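# Reseat the half-inserted fibre plug and report its port

## Task

At the switch in cabinet BA16, one fibre link is down because the plug of its LC jumper sits only partly in its port. Press that plug in until it latches. Report that port's number as digits only in finished_scene's answer (for example answer="71"). The six fibre ports are 25 to 30, counted left to right as seen by the robot facing the rack. Do not unlatch or remove any other plug, and do not squeeze, push or pull hard on one. Do not force any plug inward, outward or sideways in its port. Do not kink or crush any jumper cord, tug hard on its far end, or leave a tight bend in it. Do not leave the jumper wrapped around or snagged on other cords. Do not knock anything or move it out of the work area. The robot must not fall or finish tilted.

## Robot and tools

ROBOT. A LinearBot: a base that can drive in any direction, with a column about 1.7 m tall. A carriage rides up and down the column (lift_m) and carries two six-joint arms. Each arm ends in a five-finger hand. The arm bases sit about 0.57 m + lift_m above the floor, and the carriage extends about 0.15 m below them. A hand point reaches up to 0.78 m from its shoulder, but only about 0.4 m below the arm base. A parked arm has joints 1-6 at 0, 0.05, 0.05, 1.45, 0, 0.

CAMERAS. All images are 896x504. carriage_camera is fixed on the carriage, facing forward and tilted about 20 degrees down. left_wrist_camera and right_wrist_camera sit on the little-finger side of each wrist and aim at that hand's point.

FRAMES. All positions are in metres. The base frame has its origin on the floor under the base centre, with x forward, y left and z up. The left_hand and right_hand readings are the hand points in this frame. The true hand is often a little lower than the reading, especially at long reach. The odometry frame is the base frame as it was at scene start. base_odometry counts wheel turns, so slip shows up as travel. Its heading is in rad, positive to the left. At the hand point, +z runs along the straight fingers and +y points out of the palm.

move. Each call runs one action. All keys are optional.
- base: an object with exactly one key, a relative offset from the base's last reported position. translate_m is -2 to 2 m, forward positive. strafe_m is -2 to 2 m, left positive. rotate_rad is -6.3 to 6.3 rad, counter-clockwise positive.
- joints: one flat object keyed by joint name, for both arms together. Every value is an absolute target. lift_m is 0 to 1 m.
- Arm joints, per side (left_/right_), in radians:
  - joint1_rad, -2.617 to 3.054: turns the arm about the vertical; 0 is forward, positive is left.
  - joint2_rad, 0 to 3.141: shoulder; 0 is the upper arm level and back, 1.57 upright, 3.14 level and forward.
  - joint3_rad, 0 to 3.141: elbow; 0 is folded, 3.14 straight.
  - joint4_rad, -1.57 to 1.57: wrist pitch; positive lifts the fingertips.
  - joint5_rad, -1.57 to 1.57: wrist yaw; positive swings the fingertips right, the opposite sense to joint 1.
  - joint6_rad, -2.094 to 2.094: roll; positive is clockwise as seen from the forearm.
- Hand keys, per side, absolute on a -1 (closed) to +1 (open) scale: <side>_hand_little, _ring, _middle, _index, _thumb_bend, and _thumb_turn (-1 puts the thumb in front of the palm).
- <side>_hand_force_limit (-1 to 1) is a setting, not a motion. It maps to about 0-10 N at the fingertip, 15 N for the thumb.
- <side>_hand_speed (-0.96 to 1) is also a setting. For a soft grip, use -0.94 or lower.
- speeds: a per-action top speed. translate_m and strafe_m 0.02-0.5 m/s; rotate_rad 0.05-1.57 rad/s; lift_m 0.02-0.27 m/s.
- min_time_s (0.1-8 s): the shortest time each arm motion may take. Use 2 or more for slow, straighter hand paths.
- cameras: a list of camera names or ["all"]. An unknown name invalidates the call.
- blocking: false returns within about 0.5 s while motion continues.
- Timing: an action is capped at 15 s, and a move times out after 14 s. A move with no action just reports state and images. Joints left out of an action keep their old targets.

wait(seconds 0-10, cameras) lets time pass with no new command. stop(cameras) brakes all running motions. The base still rolls a little, and a braked arm can keep pressing. zoom_image(camera, region=[x0,y0,x1,y1]) magnifies part of that camera's latest image. The region is in pixels, origin at the top-left, at most 504 wide and 504 high. show_instructions shows the reference pages. finished_scene(answer, optional scene=1) ends the scene for good. The goal must then hold without the robot.

RESULTS. base_status and joint_status report each motion:
- done: reached its target.
- moving: still running.
- off_target: at rest short of the target, possibly still pushing.
- not_followed: withheld by the arm-clearance check.
- contact_stop or time_out: stops you did not command. After one of these appears, the reply's remaining move, wait and finished_scene calls are skipped.
- stopped: braked by stop.
- limit_stop_at_motor_heat: the arm is halted by heat.

on_its_own lists what the robot did without being told. motor_effort gives each motor's percentage of maximum, with the action's peak in brackets; it is rough. Joint torques are also reported. <side>_hand_stopped_by gives six words, one per motor: little, ring, middle, index, thumb_bend, thumb_turn. Each is moving, target, force, stalled or fault. The *_load_n values are fingertip loads in N, positive when the finger is pushed open. Motor temperatures come in one block per arm. A MOTOR HOT line appears at 75 °C. At 100 °C that arm goes limp for 30-60 s.

CAUTIONS.
- Approach the rack slowly. At default speeds, touching a fixed object counts as a hard hit.
- Arms and hands have no contact stop. A blocked arm keeps pushing and springs forward when freed.
- Never let the two arms or hands press on each other; that can end the scene.
- Keep the lift from pressing down onto things.
- Park arms that are not in use, since stretched arms heat up, even while you think.
- The robot tips most easily with the carriage high, the arms stretched, or while pushing. A lean shows in the images and as a hand z reading rising with no command.
- The scene keeps running while you reply. A running move continues during that time.
- For the plug, move the fingertip slowly with a long min_time_s and a low force limit. Push straight along the port axis. Touch nothing else and keep clear of the neighbouring cords.

Each tool is called after "Call:" as name(argument=value, ...), one argument or row to a line, values as JSON.

Reference images:

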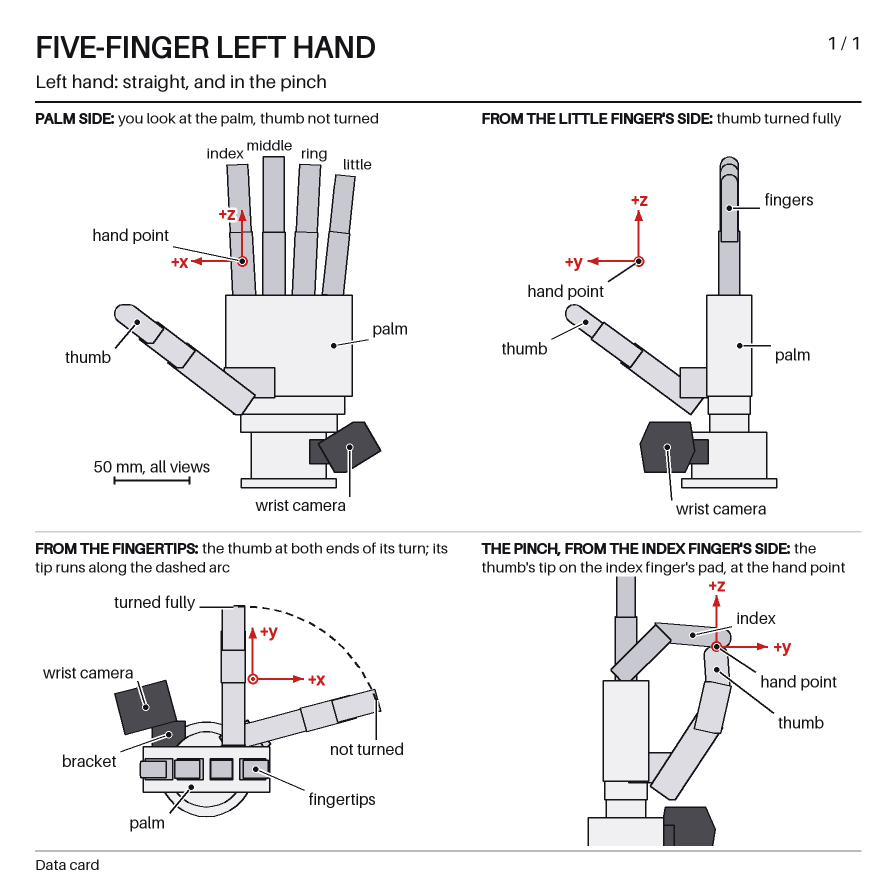

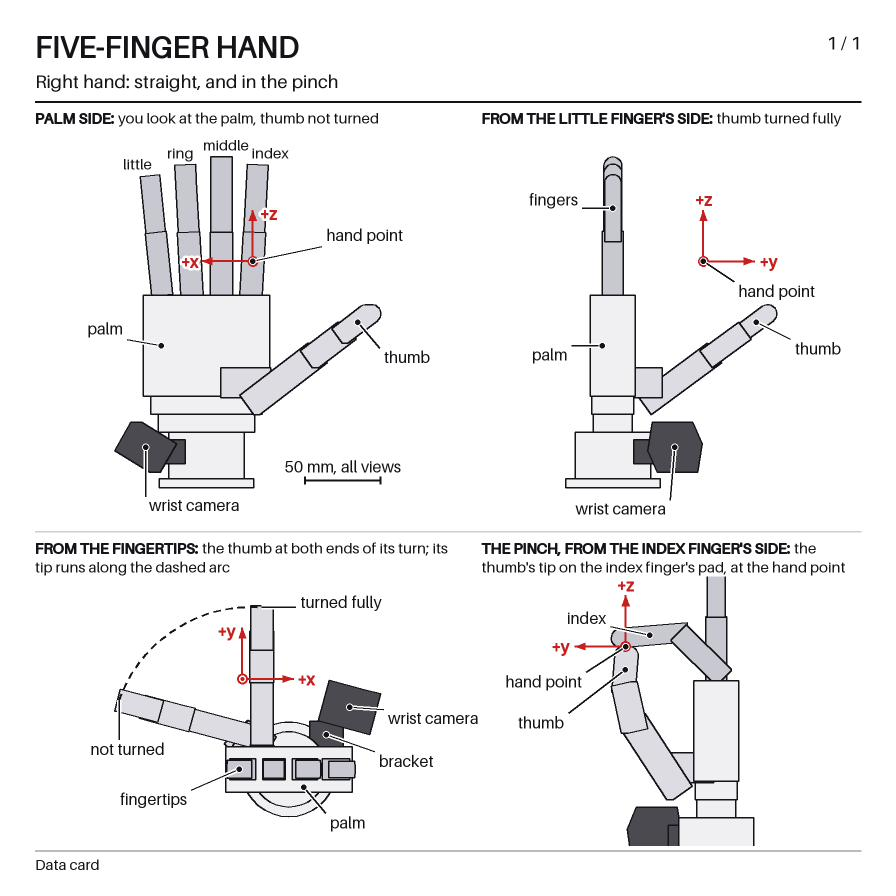

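## Session

Call:
move(
)

Scene clock: 0.00 s.
Joint torques (N m): no reading
Motor temperatures (°C): left_arm=[28 34 37 43 30 30] | right_arm=[33 38 38 43 33 32]
base_odometry: x=+0.000 y=+0.000 heading=+0.000
base_status: not commanded
joint_positions: lift_m=+0.300 left_joint1_rad=+0.017 left_joint2_rad=+0.040 left_joint3_rad=+0.026 left_joint4_rad=+1.421 left_joint5_rad=-0.040 left_joint6_rad=+0.025 right_joint1_rad=+0.005 right_joint2_rad=+0.041 right_joint3_rad=+0.040 right_joint4_rad=+1.485 right_joint5_rad=+0.025 right_joint6_rad=+0.025 left_hand_little=+1.000 left_hand_ring=+1.000 left_hand_middle=+1.000 left_hand_index=+1.000 left_hand_thumb_turn=+1.000 left_hand_thumb_bend=+1.000 left_hand_force_limit=+0.000 left_hand_speed=-0.800 right_hand_little=+1.000 right_hand_ring=+1.000 right_hand_middle=+1.000 right_hand_index=+1.000 right_hand_thumb_turn=+1.000 right_hand_thumb_bend=+1.000 right_hand_force_limit=+0.000 right_hand_speed=-0.800
joint_status: not commanded
left_hand_stopped_by: target,target,target,target,target,target
right_hand_stopped_by: target,target,target,target,target,target
left_little_load_n: 0.0
left_ring_load_n: 0.0
left_middle_load_n: 0.0
left_index_load_n: 0.0
left_thumb_bend_load_n: 0.0
left_thumb_turn_load_n: 0.0
right_little_load_n: 0.0
right_ring_load_n: 0.0
right_middle_load_n: 0.0
right_index_load_n: 0.0
right_thumb_bend_load_n: 0.0
right_thumb_turn_load_n: 0.0
motor_effort: lift_m=+25 drive_wheels=+1
left_hand: x=+0.3349 y=+0.2925 z=+1.2967 quat_wxyz=(+0.720, -0.072, +0.044, -0.688) (m; base frame)
right_hand: x=+0.3122 y=-0.2844 z=+1.3072 quat_wxyz=(+0.717, -0.021, +0.040, -0.696) (m; base frame)
pictures: carriage_camera, left_wrist_camera, right_wrist_camera

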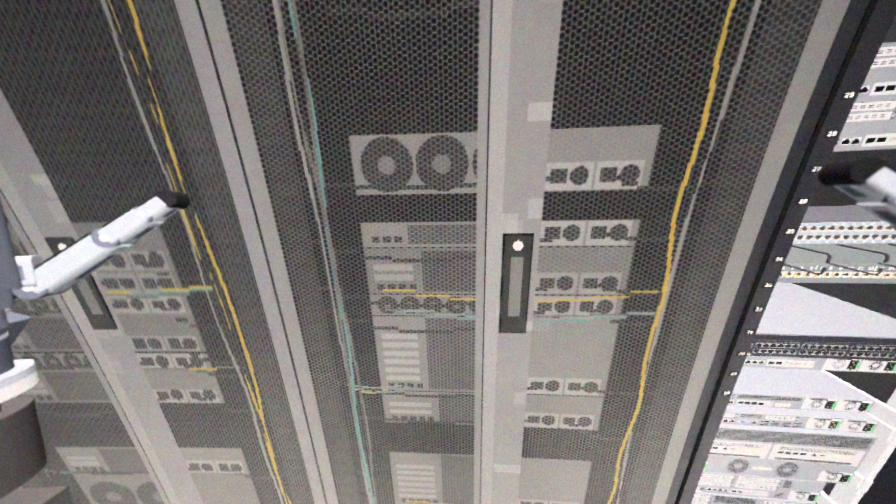

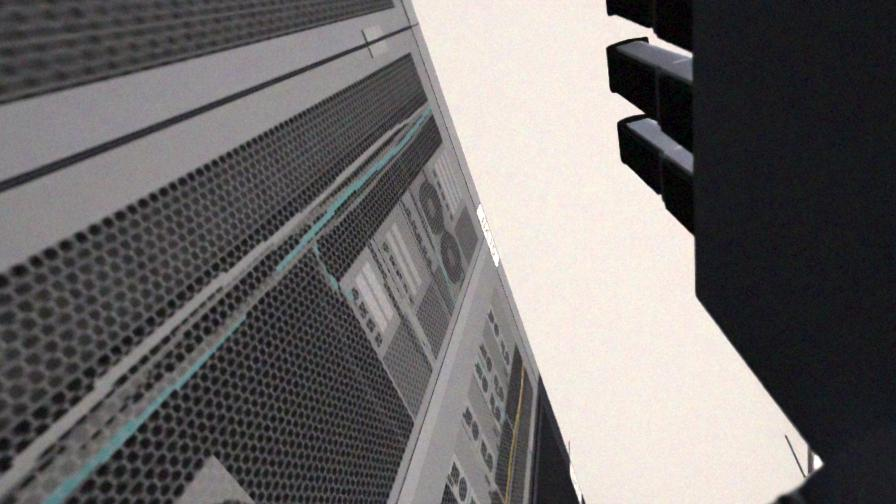

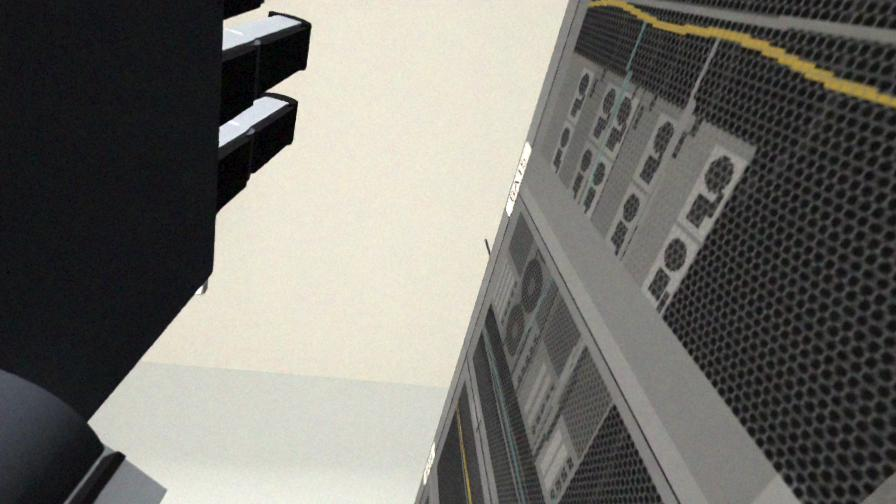

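Call:
zoom_image(
  camera="right_wrist_camera",
  region=[420, 120, 620, 504],
)

Call:
zoom_image(
  camera="carriage_camera",
  region=[640, 0, 896, 504],
)

Scaled by 1.312 from the camera's image (finer frame: 1280x720).

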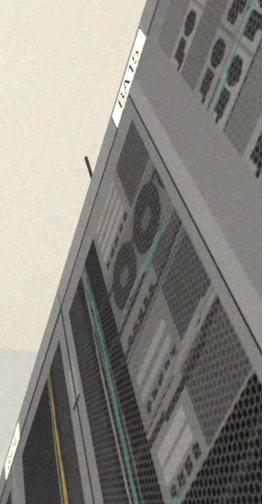

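Scaled by 1.000.

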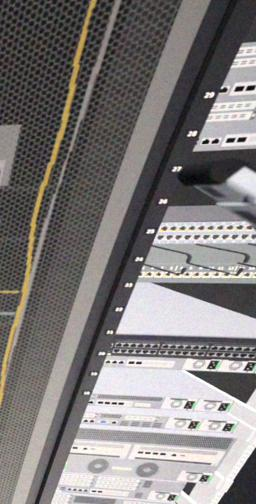

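Call:
move(
  base={"strafe_m": -0.6},
  speeds={"strafe_m": 0.25},
  cameras=["all"],
)

Scene clock: 26.03 s.
Joint torques (N m): left_arm=[-0.36 4.14 6.69 0.11 0.17 0.07] | right_arm=[-0.25 3.45 4.89 -0.04 0.01 0.07]
move: done
base_odometry: x=+0.000 y=-0.600 heading=+0.000
base_status: done
joint_positions: lift_m=+0.300 left_joint1_rad=+0.017 left_joint2_rad=+0.040 left_joint3_rad=+0.026 left_joint4_rad=+1.421 left_joint5_rad=-0.040 left_joint6_rad=+0.025 right_joint1_rad=+0.005 right_joint2_rad=+0.041 right_joint3_rad=+0.040 right_joint4_rad=+1.485 right_joint5_rad=+0.025 right_joint6_rad=+0.025 left_hand_little=+1.000 left_hand_ring=+1.000 left_hand_middle=+1.000 left_hand_index=+1.000 left_hand_thumb_turn=+1.000 left_hand_thumb_bend=+1.000 left_hand_force_limit=+0.000 left_hand_speed=-0.800 right_hand_little=+1.000 right_hand_ring=+1.000 right_hand_middle=+1.000 right_hand_index=+1.000 right_hand_thumb_turn=+1.000 right_hand_thumb_bend=+1.000 right_hand_force_limit=+0.000 right_hand_speed=-0.800
joint_status: not commanded
left_hand_stopped_by: target,target,target,target,target,target
right_hand_stopped_by: target,target,target,target,target,target
left_little_load_n: 0.0
left_ring_load_n: 0.0
left_middle_load_n: 0.0
left_index_load_n: -0.5
left_thumb_bend_load_n: 0.0
left_thumb_turn_load_n: 0.0
right_little_load_n: 0.0
right_ring_load_n: 0.0
right_middle_load_n: 0.0
right_index_load_n: 0.0
right_thumb_bend_load_n: 0.0
right_thumb_turn_load_n: 0.0
motor_effort: lift_m=+27(27) drive_wheels=-2(13)
left_hand: x=+0.3349 y=+0.2925 z=+1.2967 quat_wxyz=(+0.720, -0.072, +0.044, -0.688)
right_hand: x=+0.3122 y=-0.2844 z=+1.3072 quat_wxyz=(+0.717, -0.021, +0.040, -0.696)
pictures: carriage_camera, left_wrist_camera, right_wrist_camera

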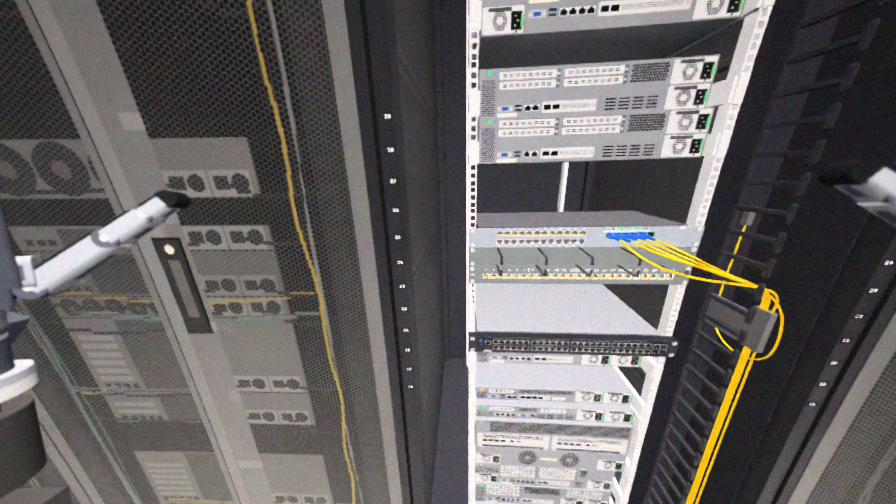

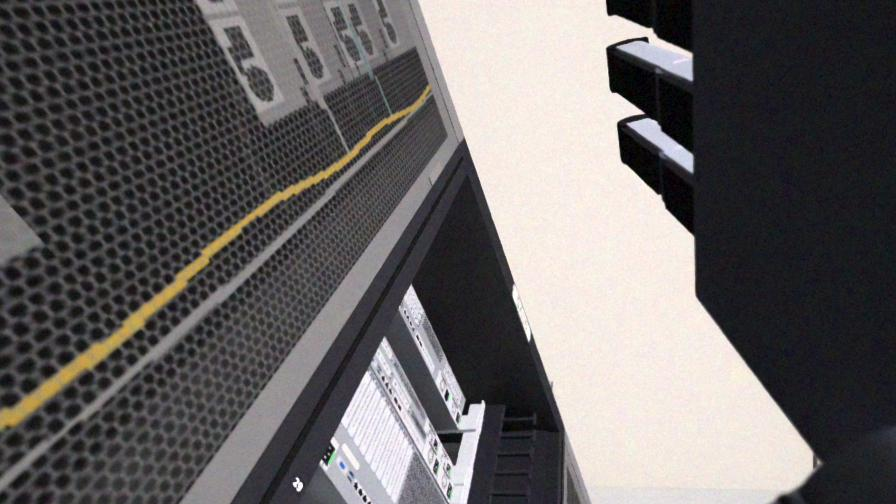

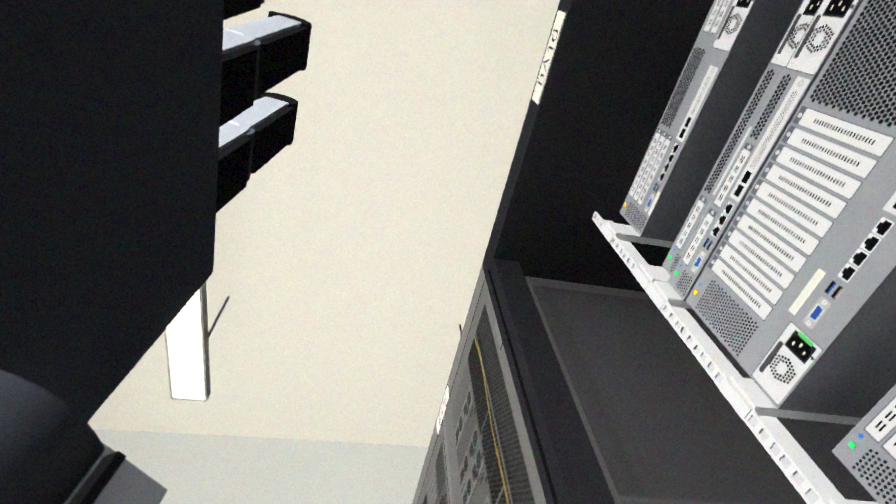

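Call:
zoom_image(
  camera="carriage_camera",
  region=[460, 200, 800, 370],
)

Call:
zoom_image(
  camera="right_wrist_camera",
  region=[500, 0, 600, 120],
)

Call:
zoom_image(
  camera="carriage_camera",
  region=[580, 210, 700, 280],
)

Scaled by 1.482 from the camera's image (finer frame: 1280x720).

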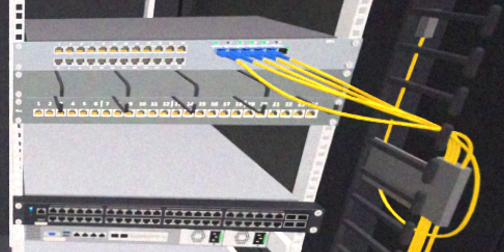

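Scaled by 4.200 from the camera's image (finer frame: 1280x720).

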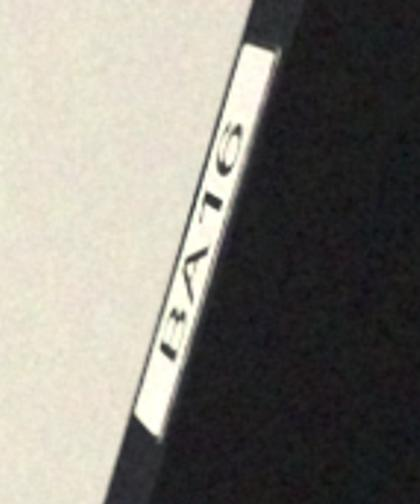

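Scaled by 4.200 from the camera's image (finer frame: 1280x720).

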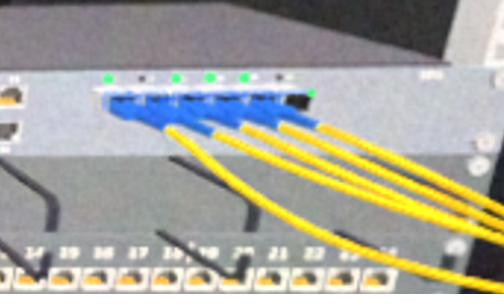

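Call:
move(
  base={"strafe_m": -0.4},
  speeds={"strafe_m": 0.25},
  cameras=["all"],
)

Call:
zoom_image(
  camera="carriage_camera",
  region=[380, 180, 520, 290],
)

Scene clock: 67.00 s.
Joint torques (N m): left_arm=[-0.27 4.11 6.74 0.13 0.18 0.07] | right_arm=[-0.39 3.51 4.9 -0.01 0.01 0.04]
move: done
base_odometry: x=+0.001 y=-1.000 heading=+0.000
base_status: done
joint_positions: lift_m=+0.300 left_joint1_rad=+0.017 left_joint2_rad=+0.040 left_joint3_rad=+0.026 left_joint4_rad=+1.421 left_joint5_rad=-0.041 left_joint6_rad=+0.025 right_joint1_rad=+0.005 right_joint2_rad=+0.041 right_joint3_rad=+0.040 right_joint4_rad=+1.486 right_joint5_rad=+0.025 right_joint6_rad=+0.025 left_hand_little=+1.000 left_hand_ring=+1.000 left_hand_middle=+1.000 left_hand_index=+1.000 left_hand_thumb_turn=+1.000 left_hand_thumb_bend=+1.000 left_hand_force_limit=+0.000 left_hand_speed=-0.800 right_hand_little=+1.000 right_hand_ring=+1.000 right_hand_middle=+1.000 right_hand_index=+1.000 right_hand_thumb_turn=+1.000 right_hand_thumb_bend=+1.000 right_hand_force_limit=+0.000 right_hand_speed=-0.800
joint_status: not commanded
left_hand_stopped_by: target,target,target,target,target,target
right_hand_stopped_by: target,target,target,target,target,target
left_little_load_n: 0.0
left_ring_load_n: -0.5
left_middle_load_n: 0.0
left_index_load_n: 0.0
left_thumb_bend_load_n: 0.0
left_thumb_turn_load_n: 0.0
right_little_load_n: 0.0
right_ring_load_n: 0.0
right_middle_load_n: 0.0
right_index_load_n: 0.0
right_thumb_bend_load_n: 0.0
right_thumb_turn_load_n: 0.0
motor_effort: lift_m=+26(28) drive_wheels=-1(14)
left_hand: x=+0.3349 y=+0.2926 z=+1.2967 quat_wxyz=(+0.720, -0.072, +0.044, -0.688)
right_hand: x=+0.3121 y=-0.2843 z=+1.3072 quat_wxyz=(+0.717, -0.021, +0.040, -0.696)
pictures: carriage_camera, left_wrist_camera, right_wrist_camera

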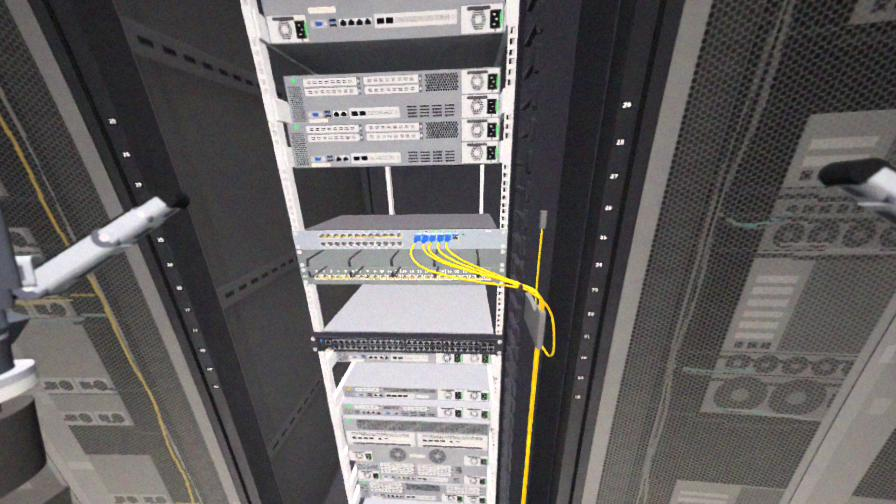

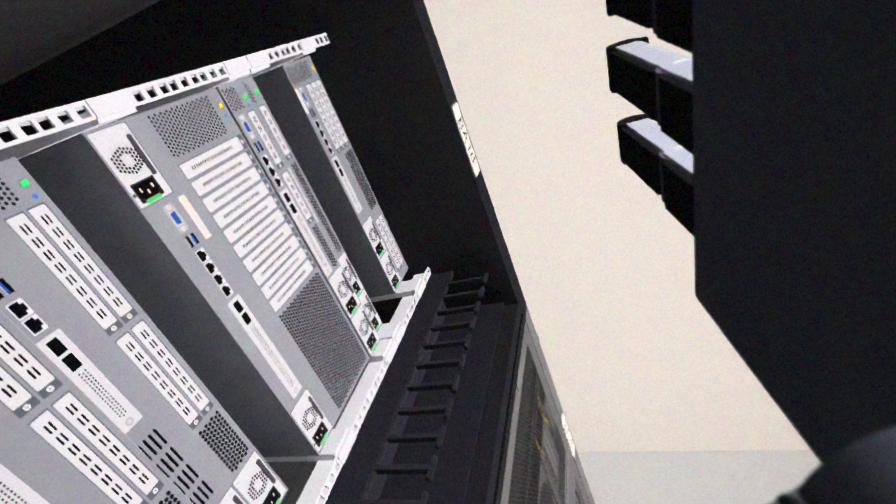

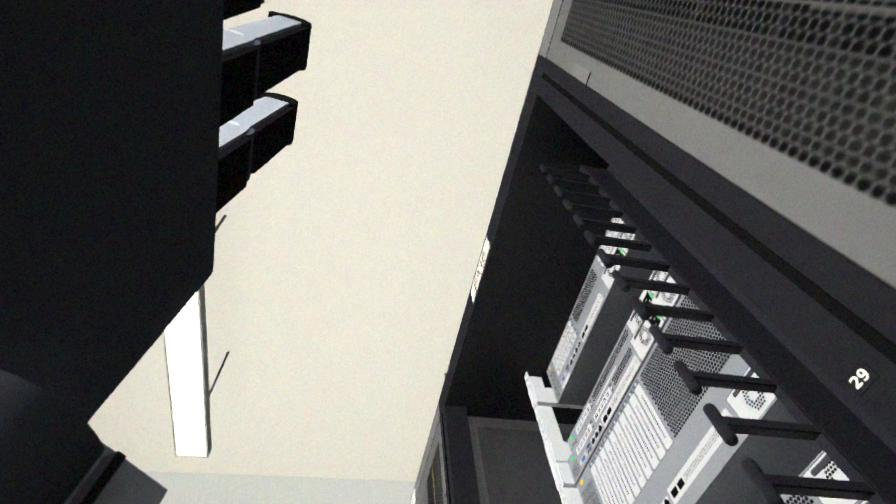

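Scaled by 3.600 from the camera's image (finer frame: 1280x720).

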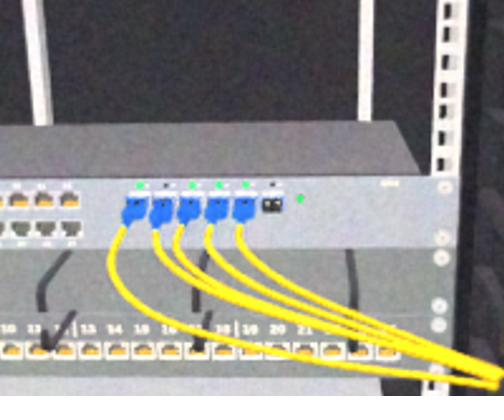

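Call:
move(
  base={"strafe_m": -0.25},
  speeds={"strafe_m": 0.2},
  joints={"left_joint6_rad": 1.57, "left_hand_thumb_turn": -1},
  min_time_s=3,
)

Call:
move(
  joints={"left_joint1_rad": 0, "left_joint2_rad": 0.5, "left_joint3_rad": 0.5, "left_joint4_rad": 0, "left_joint5_rad": 0, "left_joint6_rad": 1.57},
  min_time_s=5,
  cameras=["all"],
)

Scene clock: 248.83 s.
Joint torques (N m): left_arm=[-0.28 4.15 6.71 0.08 0.21 0.13] | right_arm=[-0.4 3.48 4.93 -0.05 0.01 0.09]
move: done
base_odometry: x=+0.001 y=-1.250 heading=+0.001
base_status: done
joint_positions: lift_m=+0.300 left_joint1_rad=+0.017 left_joint2_rad=+0.040 left_joint3_rad=+0.026 left_joint4_rad=+1.420 left_joint5_rad=-0.041 left_joint6_rad=+1.564 right_joint1_rad=+0.005 right_joint2_rad=+0.041 right_joint3_rad=+0.040 right_joint4_rad=+1.486 right_joint5_rad=+0.025 right_joint6_rad=+0.025 left_hand_little=+1.000 left_hand_ring=+1.000 left_hand_middle=+1.000 left_hand_index=+1.000 left_hand_thumb_turn=-1.000 left_hand_thumb_bend=+1.000 left_hand_force_limit=+0.000 left_hand_speed=-0.800 right_hand_little=+1.000 right_hand_ring=+1.000 right_hand_middle=+1.000 right_hand_index=+1.000 right_hand_thumb_turn=+1.000 right_hand_thumb_bend=+1.000 right_hand_force_limit=+0.000 right_hand_speed=-0.800
joint_status: all done
left_hand_stopped_by: target,target,target,target,target,target
right_hand_stopped_by: target,target,target,target,target,target
left_little_load_n: 0.0
left_ring_load_n: 0.0
left_middle_load_n: 0.0
left_index_load_n: 0.0
left_thumb_bend_load_n: 0.0
left_thumb_turn_load_n: 0.0
right_little_load_n: 0.0
right_ring_load_n: 0.0
right_middle_load_n: 0.0
right_index_load_n: 0.0
right_thumb_bend_load_n: 0.0
right_thumb_turn_load_n: 0.0
motor_effort: lift_m=+25(28) drive_wheels=-2(11)
left_hand: x=+0.3036 y=+0.3812 z=+1.2980 quat_wxyz=(+0.996, -0.021, +0.082, +0.007)
right_hand: x=+0.3121 y=-0.2843 z=+1.3072 quat_wxyz=(+0.717, -0.021, +0.040, -0.696)
pictures: none

Scene clock: 254.13 s.
Joint torques (N m): left_arm=[-1.01 1.33 10.54 2.01 0.23 0.15] | right_arm=[-0.34 3.47 4.93 -0.05 -0.01 0.08]
Motor temperatures (°C): left_arm=[28 33 42 41 30 29] | right_arm=[31 36 39 39 32 31]
move: done
base_odometry: x=+0.001 y=-1.250 heading=+0.001
base_status: not commanded
joint_positions: lift_m=+0.300 left_joint1_rad=+0.009 left_joint2_rad=+0.492 left_joint3_rad=+0.471 left_joint4_rad=+0.013 left_joint5_rad=-0.007 left_joint6_rad=+1.564 right_joint1_rad=+0.005 right_joint2_rad=+0.041 right_joint3_rad=+0.040 right_joint4_rad=+1.486 right_joint5_rad=+0.025 right_joint6_rad=+0.025 left_hand_little=+1.000 left_hand_ring=+1.000 left_hand_middle=+1.000 left_hand_index=+1.000 left_hand_thumb_turn=-1.000 left_hand_thumb_bend=+1.000 left_hand_force_limit=+0.000 left_hand_speed=-0.800 right_hand_little=+1.000 right_hand_ring=+1.000 right_hand_middle=+1.000 right_hand_index=+1.000 right_hand_thumb_turn=+1.000 right_hand_thumb_bend=+1.000 right_hand_force_limit=+0.000 right_hand_speed=-0.800
joint_status: all done
left_hand_stopped_by: target,target,target,target,target,target
right_hand_stopped_by: target,target,target,target,target,target
left_little_load_n: 0.0
left_ring_load_n: 0.0
left_middle_load_n: 0.0
left_index_load_n: 0.0
left_thumb_bend_load_n: 0.0
left_thumb_turn_load_n: 0.5
right_little_load_n: 0.0
right_ring_load_n: 0.0
right_middle_load_n: 0.0
right_index_load_n: 0.0
right_thumb_bend_load_n: 0.0
right_thumb_turn_load_n: 0.0
motor_effort: lift_m=+26(28) drive_wheels=-2(3)
left_hand: x=+0.5291 y=+0.3763 z=+1.1197 quat_wxyz=(+0.704, -0.008, +0.710, +0.003)
right_hand: x=+0.3121 y=-0.2843 z=+1.3072 quat_wxyz=(+0.717, -0.021, +0.040, -0.696)
pictures: carriage_camera, left_wrist_camera, right_wrist_camera

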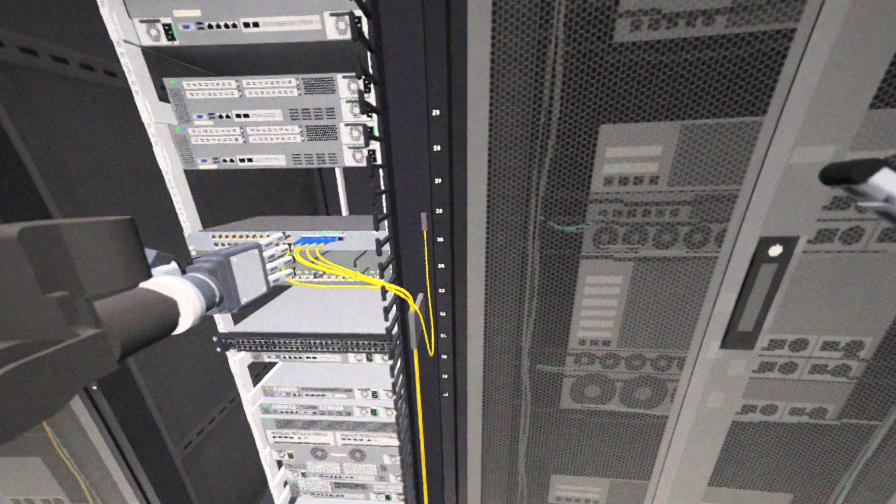

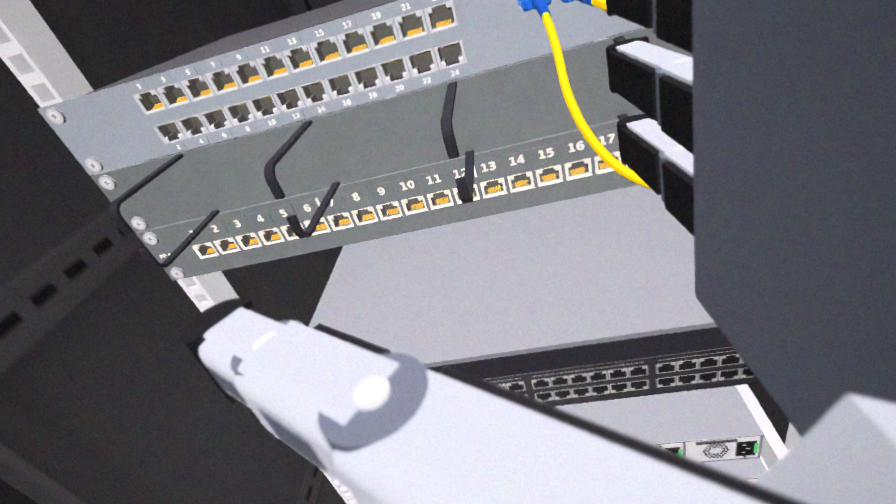

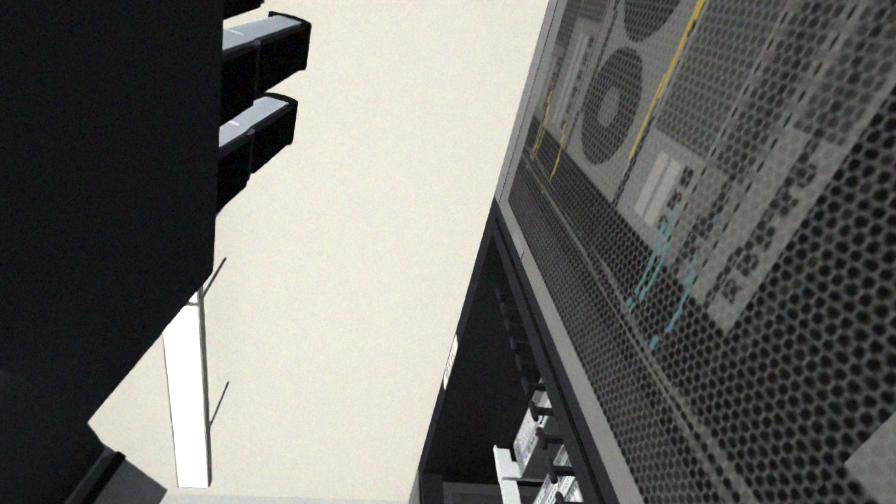

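Call:
zoom_image(
  camera="carriage_camera",
  region=[240, 200, 400, 320],
)

Call:
zoom_image(
  camera="left_wrist_camera",
  region=[440, 0, 720, 260],
)

Scaled by 3.150 from the camera's image (finer frame: 1280x720).

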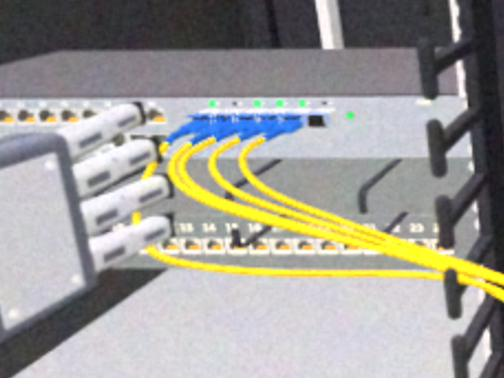

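Scaled by 1.800 from the camera's image (finer frame: 1280x720).

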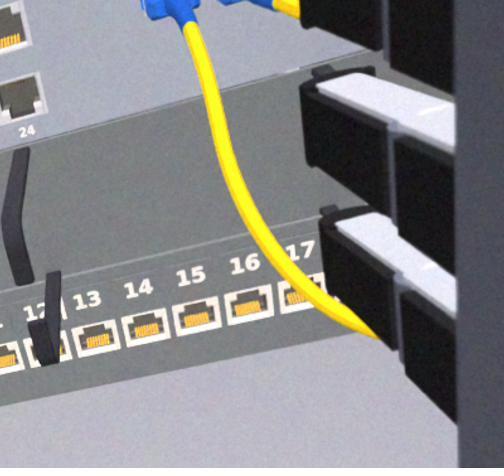

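Call:
move(
  base={"translate_m": -0.05},
  speeds={"translate_m": 0.1},
)

Call:
move(
  base={"strafe_m": -0.018},
  joints={"lift_m": 0.345},
  speeds={"strafe_m": 0.05, "lift_m": 0.05},
  cameras=["carriage_camera", "left_wrist_camera"],
)

Call:
zoom_image(
  camera="left_wrist_camera",
  region=[440, 0, 720, 260],
)

Call:
zoom_image(
  camera="carriage_camera",
  region=[240, 220, 400, 320],
)

Scene clock: 315.13 s.
Joint torques (N m): left_arm=[-0.96 0.95 10.55 2.08 0.22 0.15] | right_arm=[-0.34 3.47 4.75 0 0 0.06]
Motor temperatures (°C): left_arm=[28 31 46 49 30 29] | right_arm=[31 35 38 38 31 30]
move: done
base_odometry: x=-0.049 y=-1.250 heading=+0.001
base_status: done
joint_positions: lift_m=+0.300 left_joint1_rad=+0.009 left_joint2_rad=+0.496 left_joint3_rad=+0.471 left_joint4_rad=+0.006 left_joint5_rad=-0.005 left_joint6_rad=+1.564 right_joint1_rad=+0.005 right_joint2_rad=+0.041 right_joint3_rad=+0.040 right_joint4_rad=+1.482 right_joint5_rad=+0.025 right_joint6_rad=+0.025 left_hand_little=+1.000 left_hand_ring=+1.000 left_hand_middle=+1.000 left_hand_index=+1.000 left_hand_thumb_turn=-1.000 left_hand_thumb_bend=+1.000 left_hand_force_limit=+0.000 left_hand_speed=-0.800 right_hand_little=+1.000 right_hand_ring=+1.000 right_hand_middle=+1.000 right_hand_index=+1.000 right_hand_thumb_turn=+1.000 right_hand_thumb_bend=+1.000 right_hand_force_limit=+0.000 right_hand_speed=-0.800
joint_status: not commanded
left_hand_stopped_by: target,target,target,target,target,target
right_hand_stopped_by: target,target,target,target,target,target
left_little_load_n: 0.0
left_ring_load_n: 0.0
left_middle_load_n: 0.0
left_index_load_n: 0.0
left_thumb_bend_load_n: 0.0
left_thumb_turn_load_n: 0.0
right_little_load_n: 0.0
right_ring_load_n: 0.0
right_middle_load_n: 0.0
right_index_load_n: 0.0
right_thumb_bend_load_n: 0.0
right_thumb_turn_load_n: 0.0
motor_effort: lift_m=+26(27) drive_wheels=-2(12)
left_hand: x=+0.5294 y=+0.3759 z=+1.1171 quat_wxyz=(+0.700, -0.007, +0.714, +0.003)
right_hand: x=+0.3130 y=-0.2843 z=+1.3069 quat_wxyz=(+0.716, -0.023, +0.041, -0.696)
pictures: none

Scene clock: 316.37 s.
Joint torques (N m): left_arm=[-0.95 0.91 10.28 2.16 0.2 0.15] | right_arm=[-0.32 3.54 4.68 0.04 0 0.04]
move: done
base_odometry: x=-0.049 y=-1.268 heading=+0.001
base_status: done
joint_positions: lift_m=+0.345 left_joint1_rad=+0.009 left_joint2_rad=+0.496 left_joint3_rad=+0.474 left_joint4_rad=+0.001 left_joint5_rad=-0.004 left_joint6_rad=+1.564 right_joint1_rad=+0.005 right_joint2_rad=+0.041 right_joint3_rad=+0.040 right_joint4_rad=+1.484 right_joint5_rad=+0.025 right_joint6_rad=+0.025 left_hand_little=+1.000 left_hand_ring=+1.000 left_hand_middle=+1.000 left_hand_index=+1.000 left_hand_thumb_turn=-1.000 left_hand_thumb_bend=+1.000 left_hand_force_limit=+0.000 left_hand_speed=-0.800 right_hand_little=+1.000 right_hand_ring=+1.000 right_hand_middle=+1.000 right_hand_index=+1.000 right_hand_thumb_turn=+1.000 right_hand_thumb_bend=+1.000 right_hand_force_limit=+0.000 right_hand_speed=-0.800
joint_status: all done
left_hand_stopped_by: target,target,target,target,target,target
right_hand_stopped_by: target,target,target,target,target,target
left_little_load_n: 0.0
left_ring_load_n: 0.0
left_middle_load_n: 0.0
left_index_load_n: 0.0
left_thumb_bend_load_n: 0.0
left_thumb_turn_load_n: 0.5
right_little_load_n: 0.0
right_ring_load_n: 0.0
right_middle_load_n: 0.0
right_index_load_n: 0.0
right_thumb_bend_load_n: 0.0
right_thumb_turn_load_n: 0.5
motor_effort: lift_m=+26(31) drive_wheels=+0(8)
left_hand: x=+0.5292 y=+0.3757 z=+1.1624 quat_wxyz=(+0.700, -0.007, +0.714, +0.002)
right_hand: x=+0.3126 y=-0.2843 z=+1.3520 quat_wxyz=(+0.717, -0.022, +0.040, -0.696)

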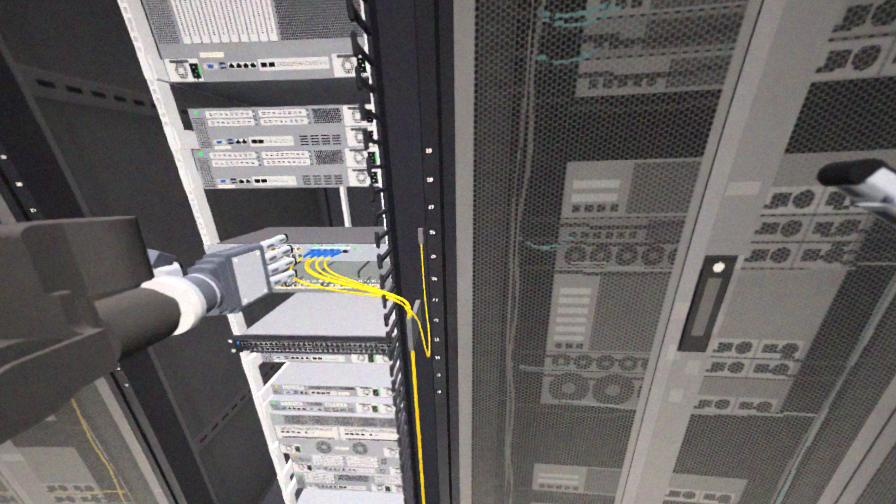

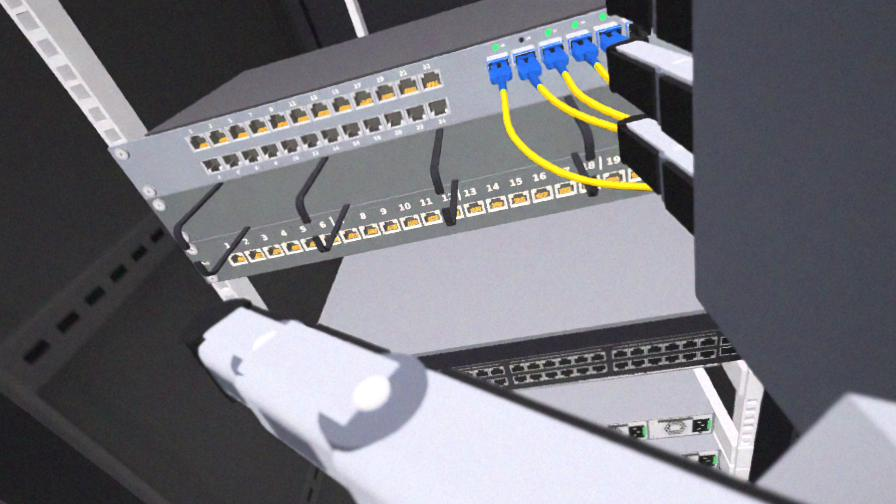

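Scaled by 1.800 from the camera's image (finer frame: 1280x720).

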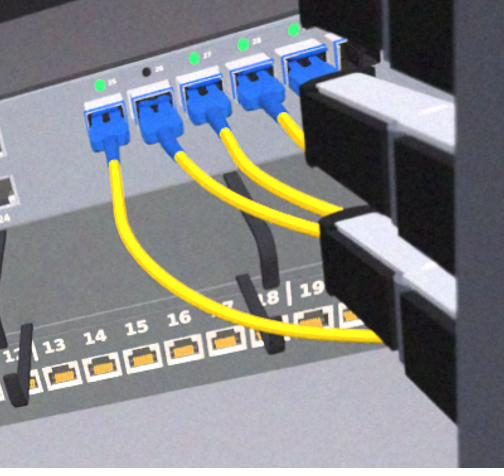

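Scaled by 3.150 from the camera's image (finer frame: 1280x720).

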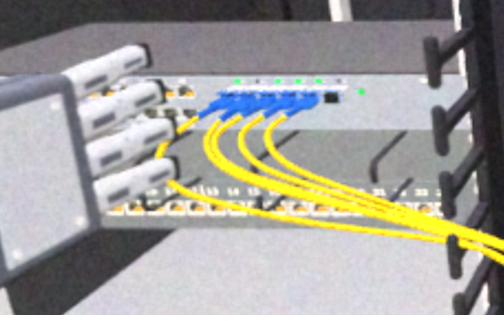

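Call:
zoom_image(
  camera="left_wrist_camera",
  region=[480, 10, 640, 110],
)

Scaled by 3.150 from the camera's image (finer frame: 1280x720).

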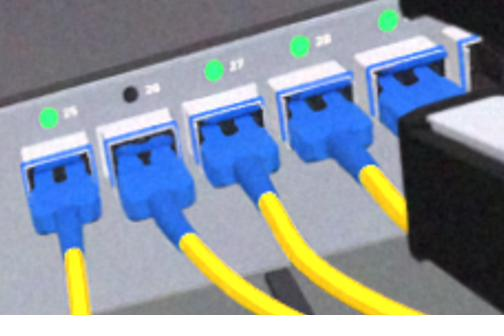

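Call:
move(
  base={"translate_m": 0.05},
  joints={"lift_m": 0.365},
  speeds={"translate_m": 0.05, "lift_m": 0.05},
  cameras=["carriage_camera", "left_wrist_camera"],
)

Call:
zoom_image(
  camera="left_wrist_camera",
  region=[480, 0, 760, 240],
)

Call:
zoom_image(
  camera="carriage_camera",
  region=[240, 220, 400, 320],
)

Scene clock: 376.27 s.
Joint torques (N m): left_arm=[-0.96 0.96 10 2.2 0.2 0.15] | right_arm=[-0.31 3.48 4.67 0.04 0.01 0.05]
Motor temperatures (°C): left_arm=[28 30 51 48 29 29] | right_arm=[31 35 38 37 31 30]
move: done
base_odometry: x=+0.001 y=-1.268 heading=+0.000
base_status: done
joint_positions: lift_m=+0.365 left_joint1_rad=+0.009 left_joint2_rad=+0.496 left_joint3_rad=+0.477 left_joint4_rad=-0.003 left_joint5_rad=-0.004 left_joint6_rad=+1.564 right_joint1_rad=+0.005 right_joint2_rad=+0.041 right_joint3_rad=+0.040 right_joint4_rad=+1.484 right_joint5_rad=+0.025 right_joint6_rad=+0.025 left_hand_little=+1.000 left_hand_ring=+1.000 left_hand_middle=+1.000 left_hand_index=+1.000 left_hand_thumb_turn=-1.000 left_hand_thumb_bend=+1.000 left_hand_force_limit=+0.000 left_hand_speed=-0.800 right_hand_little=+1.000 right_hand_ring=+1.000 right_hand_middle=+1.000 right_hand_index=+1.000 right_hand_thumb_turn=+1.000 right_hand_thumb_bend=+1.000 right_hand_force_limit=+0.000 right_hand_speed=-0.800
joint_status: all done
left_hand_stopped_by: target,target,target,target,target,target
right_hand_stopped_by: target,target,target,target,target,target
left_little_load_n: 0.0
left_ring_load_n: 0.0
left_middle_load_n: 0.0
left_index_load_n: 0.0
left_thumb_bend_load_n: 0.0
left_thumb_turn_load_n: 0.5
right_little_load_n: 0.0
right_ring_load_n: 0.0
right_middle_load_n: 0.0
right_index_load_n: 0.0
right_thumb_bend_load_n: 0.0
right_thumb_turn_load_n: 0.0
motor_effort: lift_m=+28(32) drive_wheels=-4(11)
left_hand: x=+0.5290 y=+0.3757 z=+1.1827 quat_wxyz=(+0.699, -0.007, +0.715, +0.002)
right_hand: x=+0.3126 y=-0.2843 z=+1.3720 quat_wxyz=(+0.717, -0.022, +0.040, -0.696)

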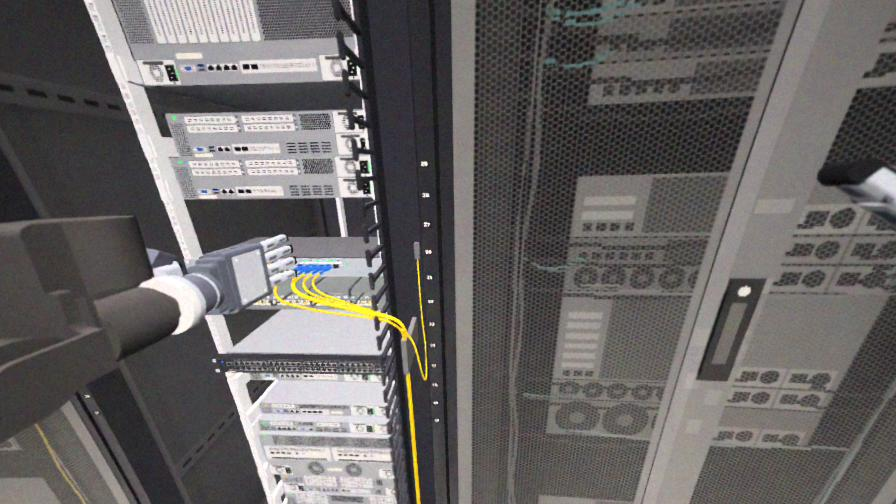

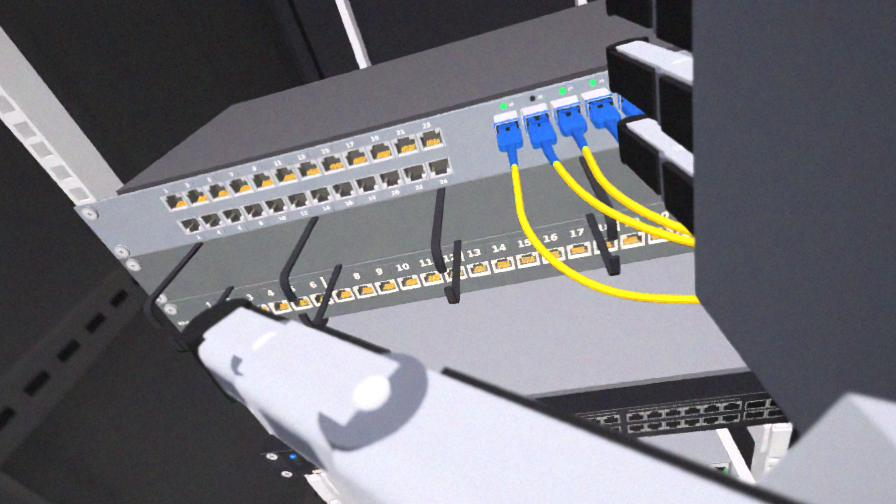

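Scaled by 1.800 from the camera's image (finer frame: 1280x720).

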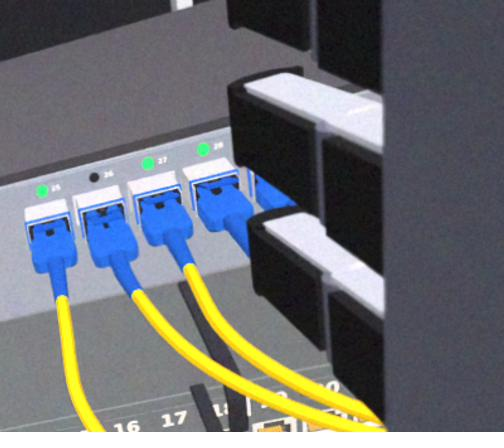

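Scaled by 3.150 from the camera's image (finer frame: 1280x720).

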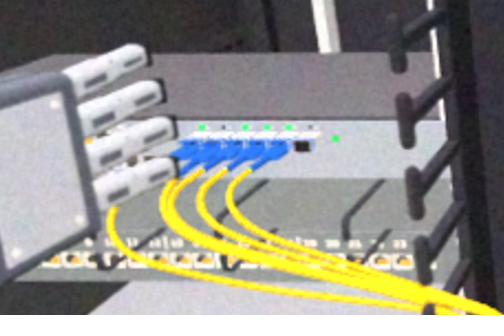

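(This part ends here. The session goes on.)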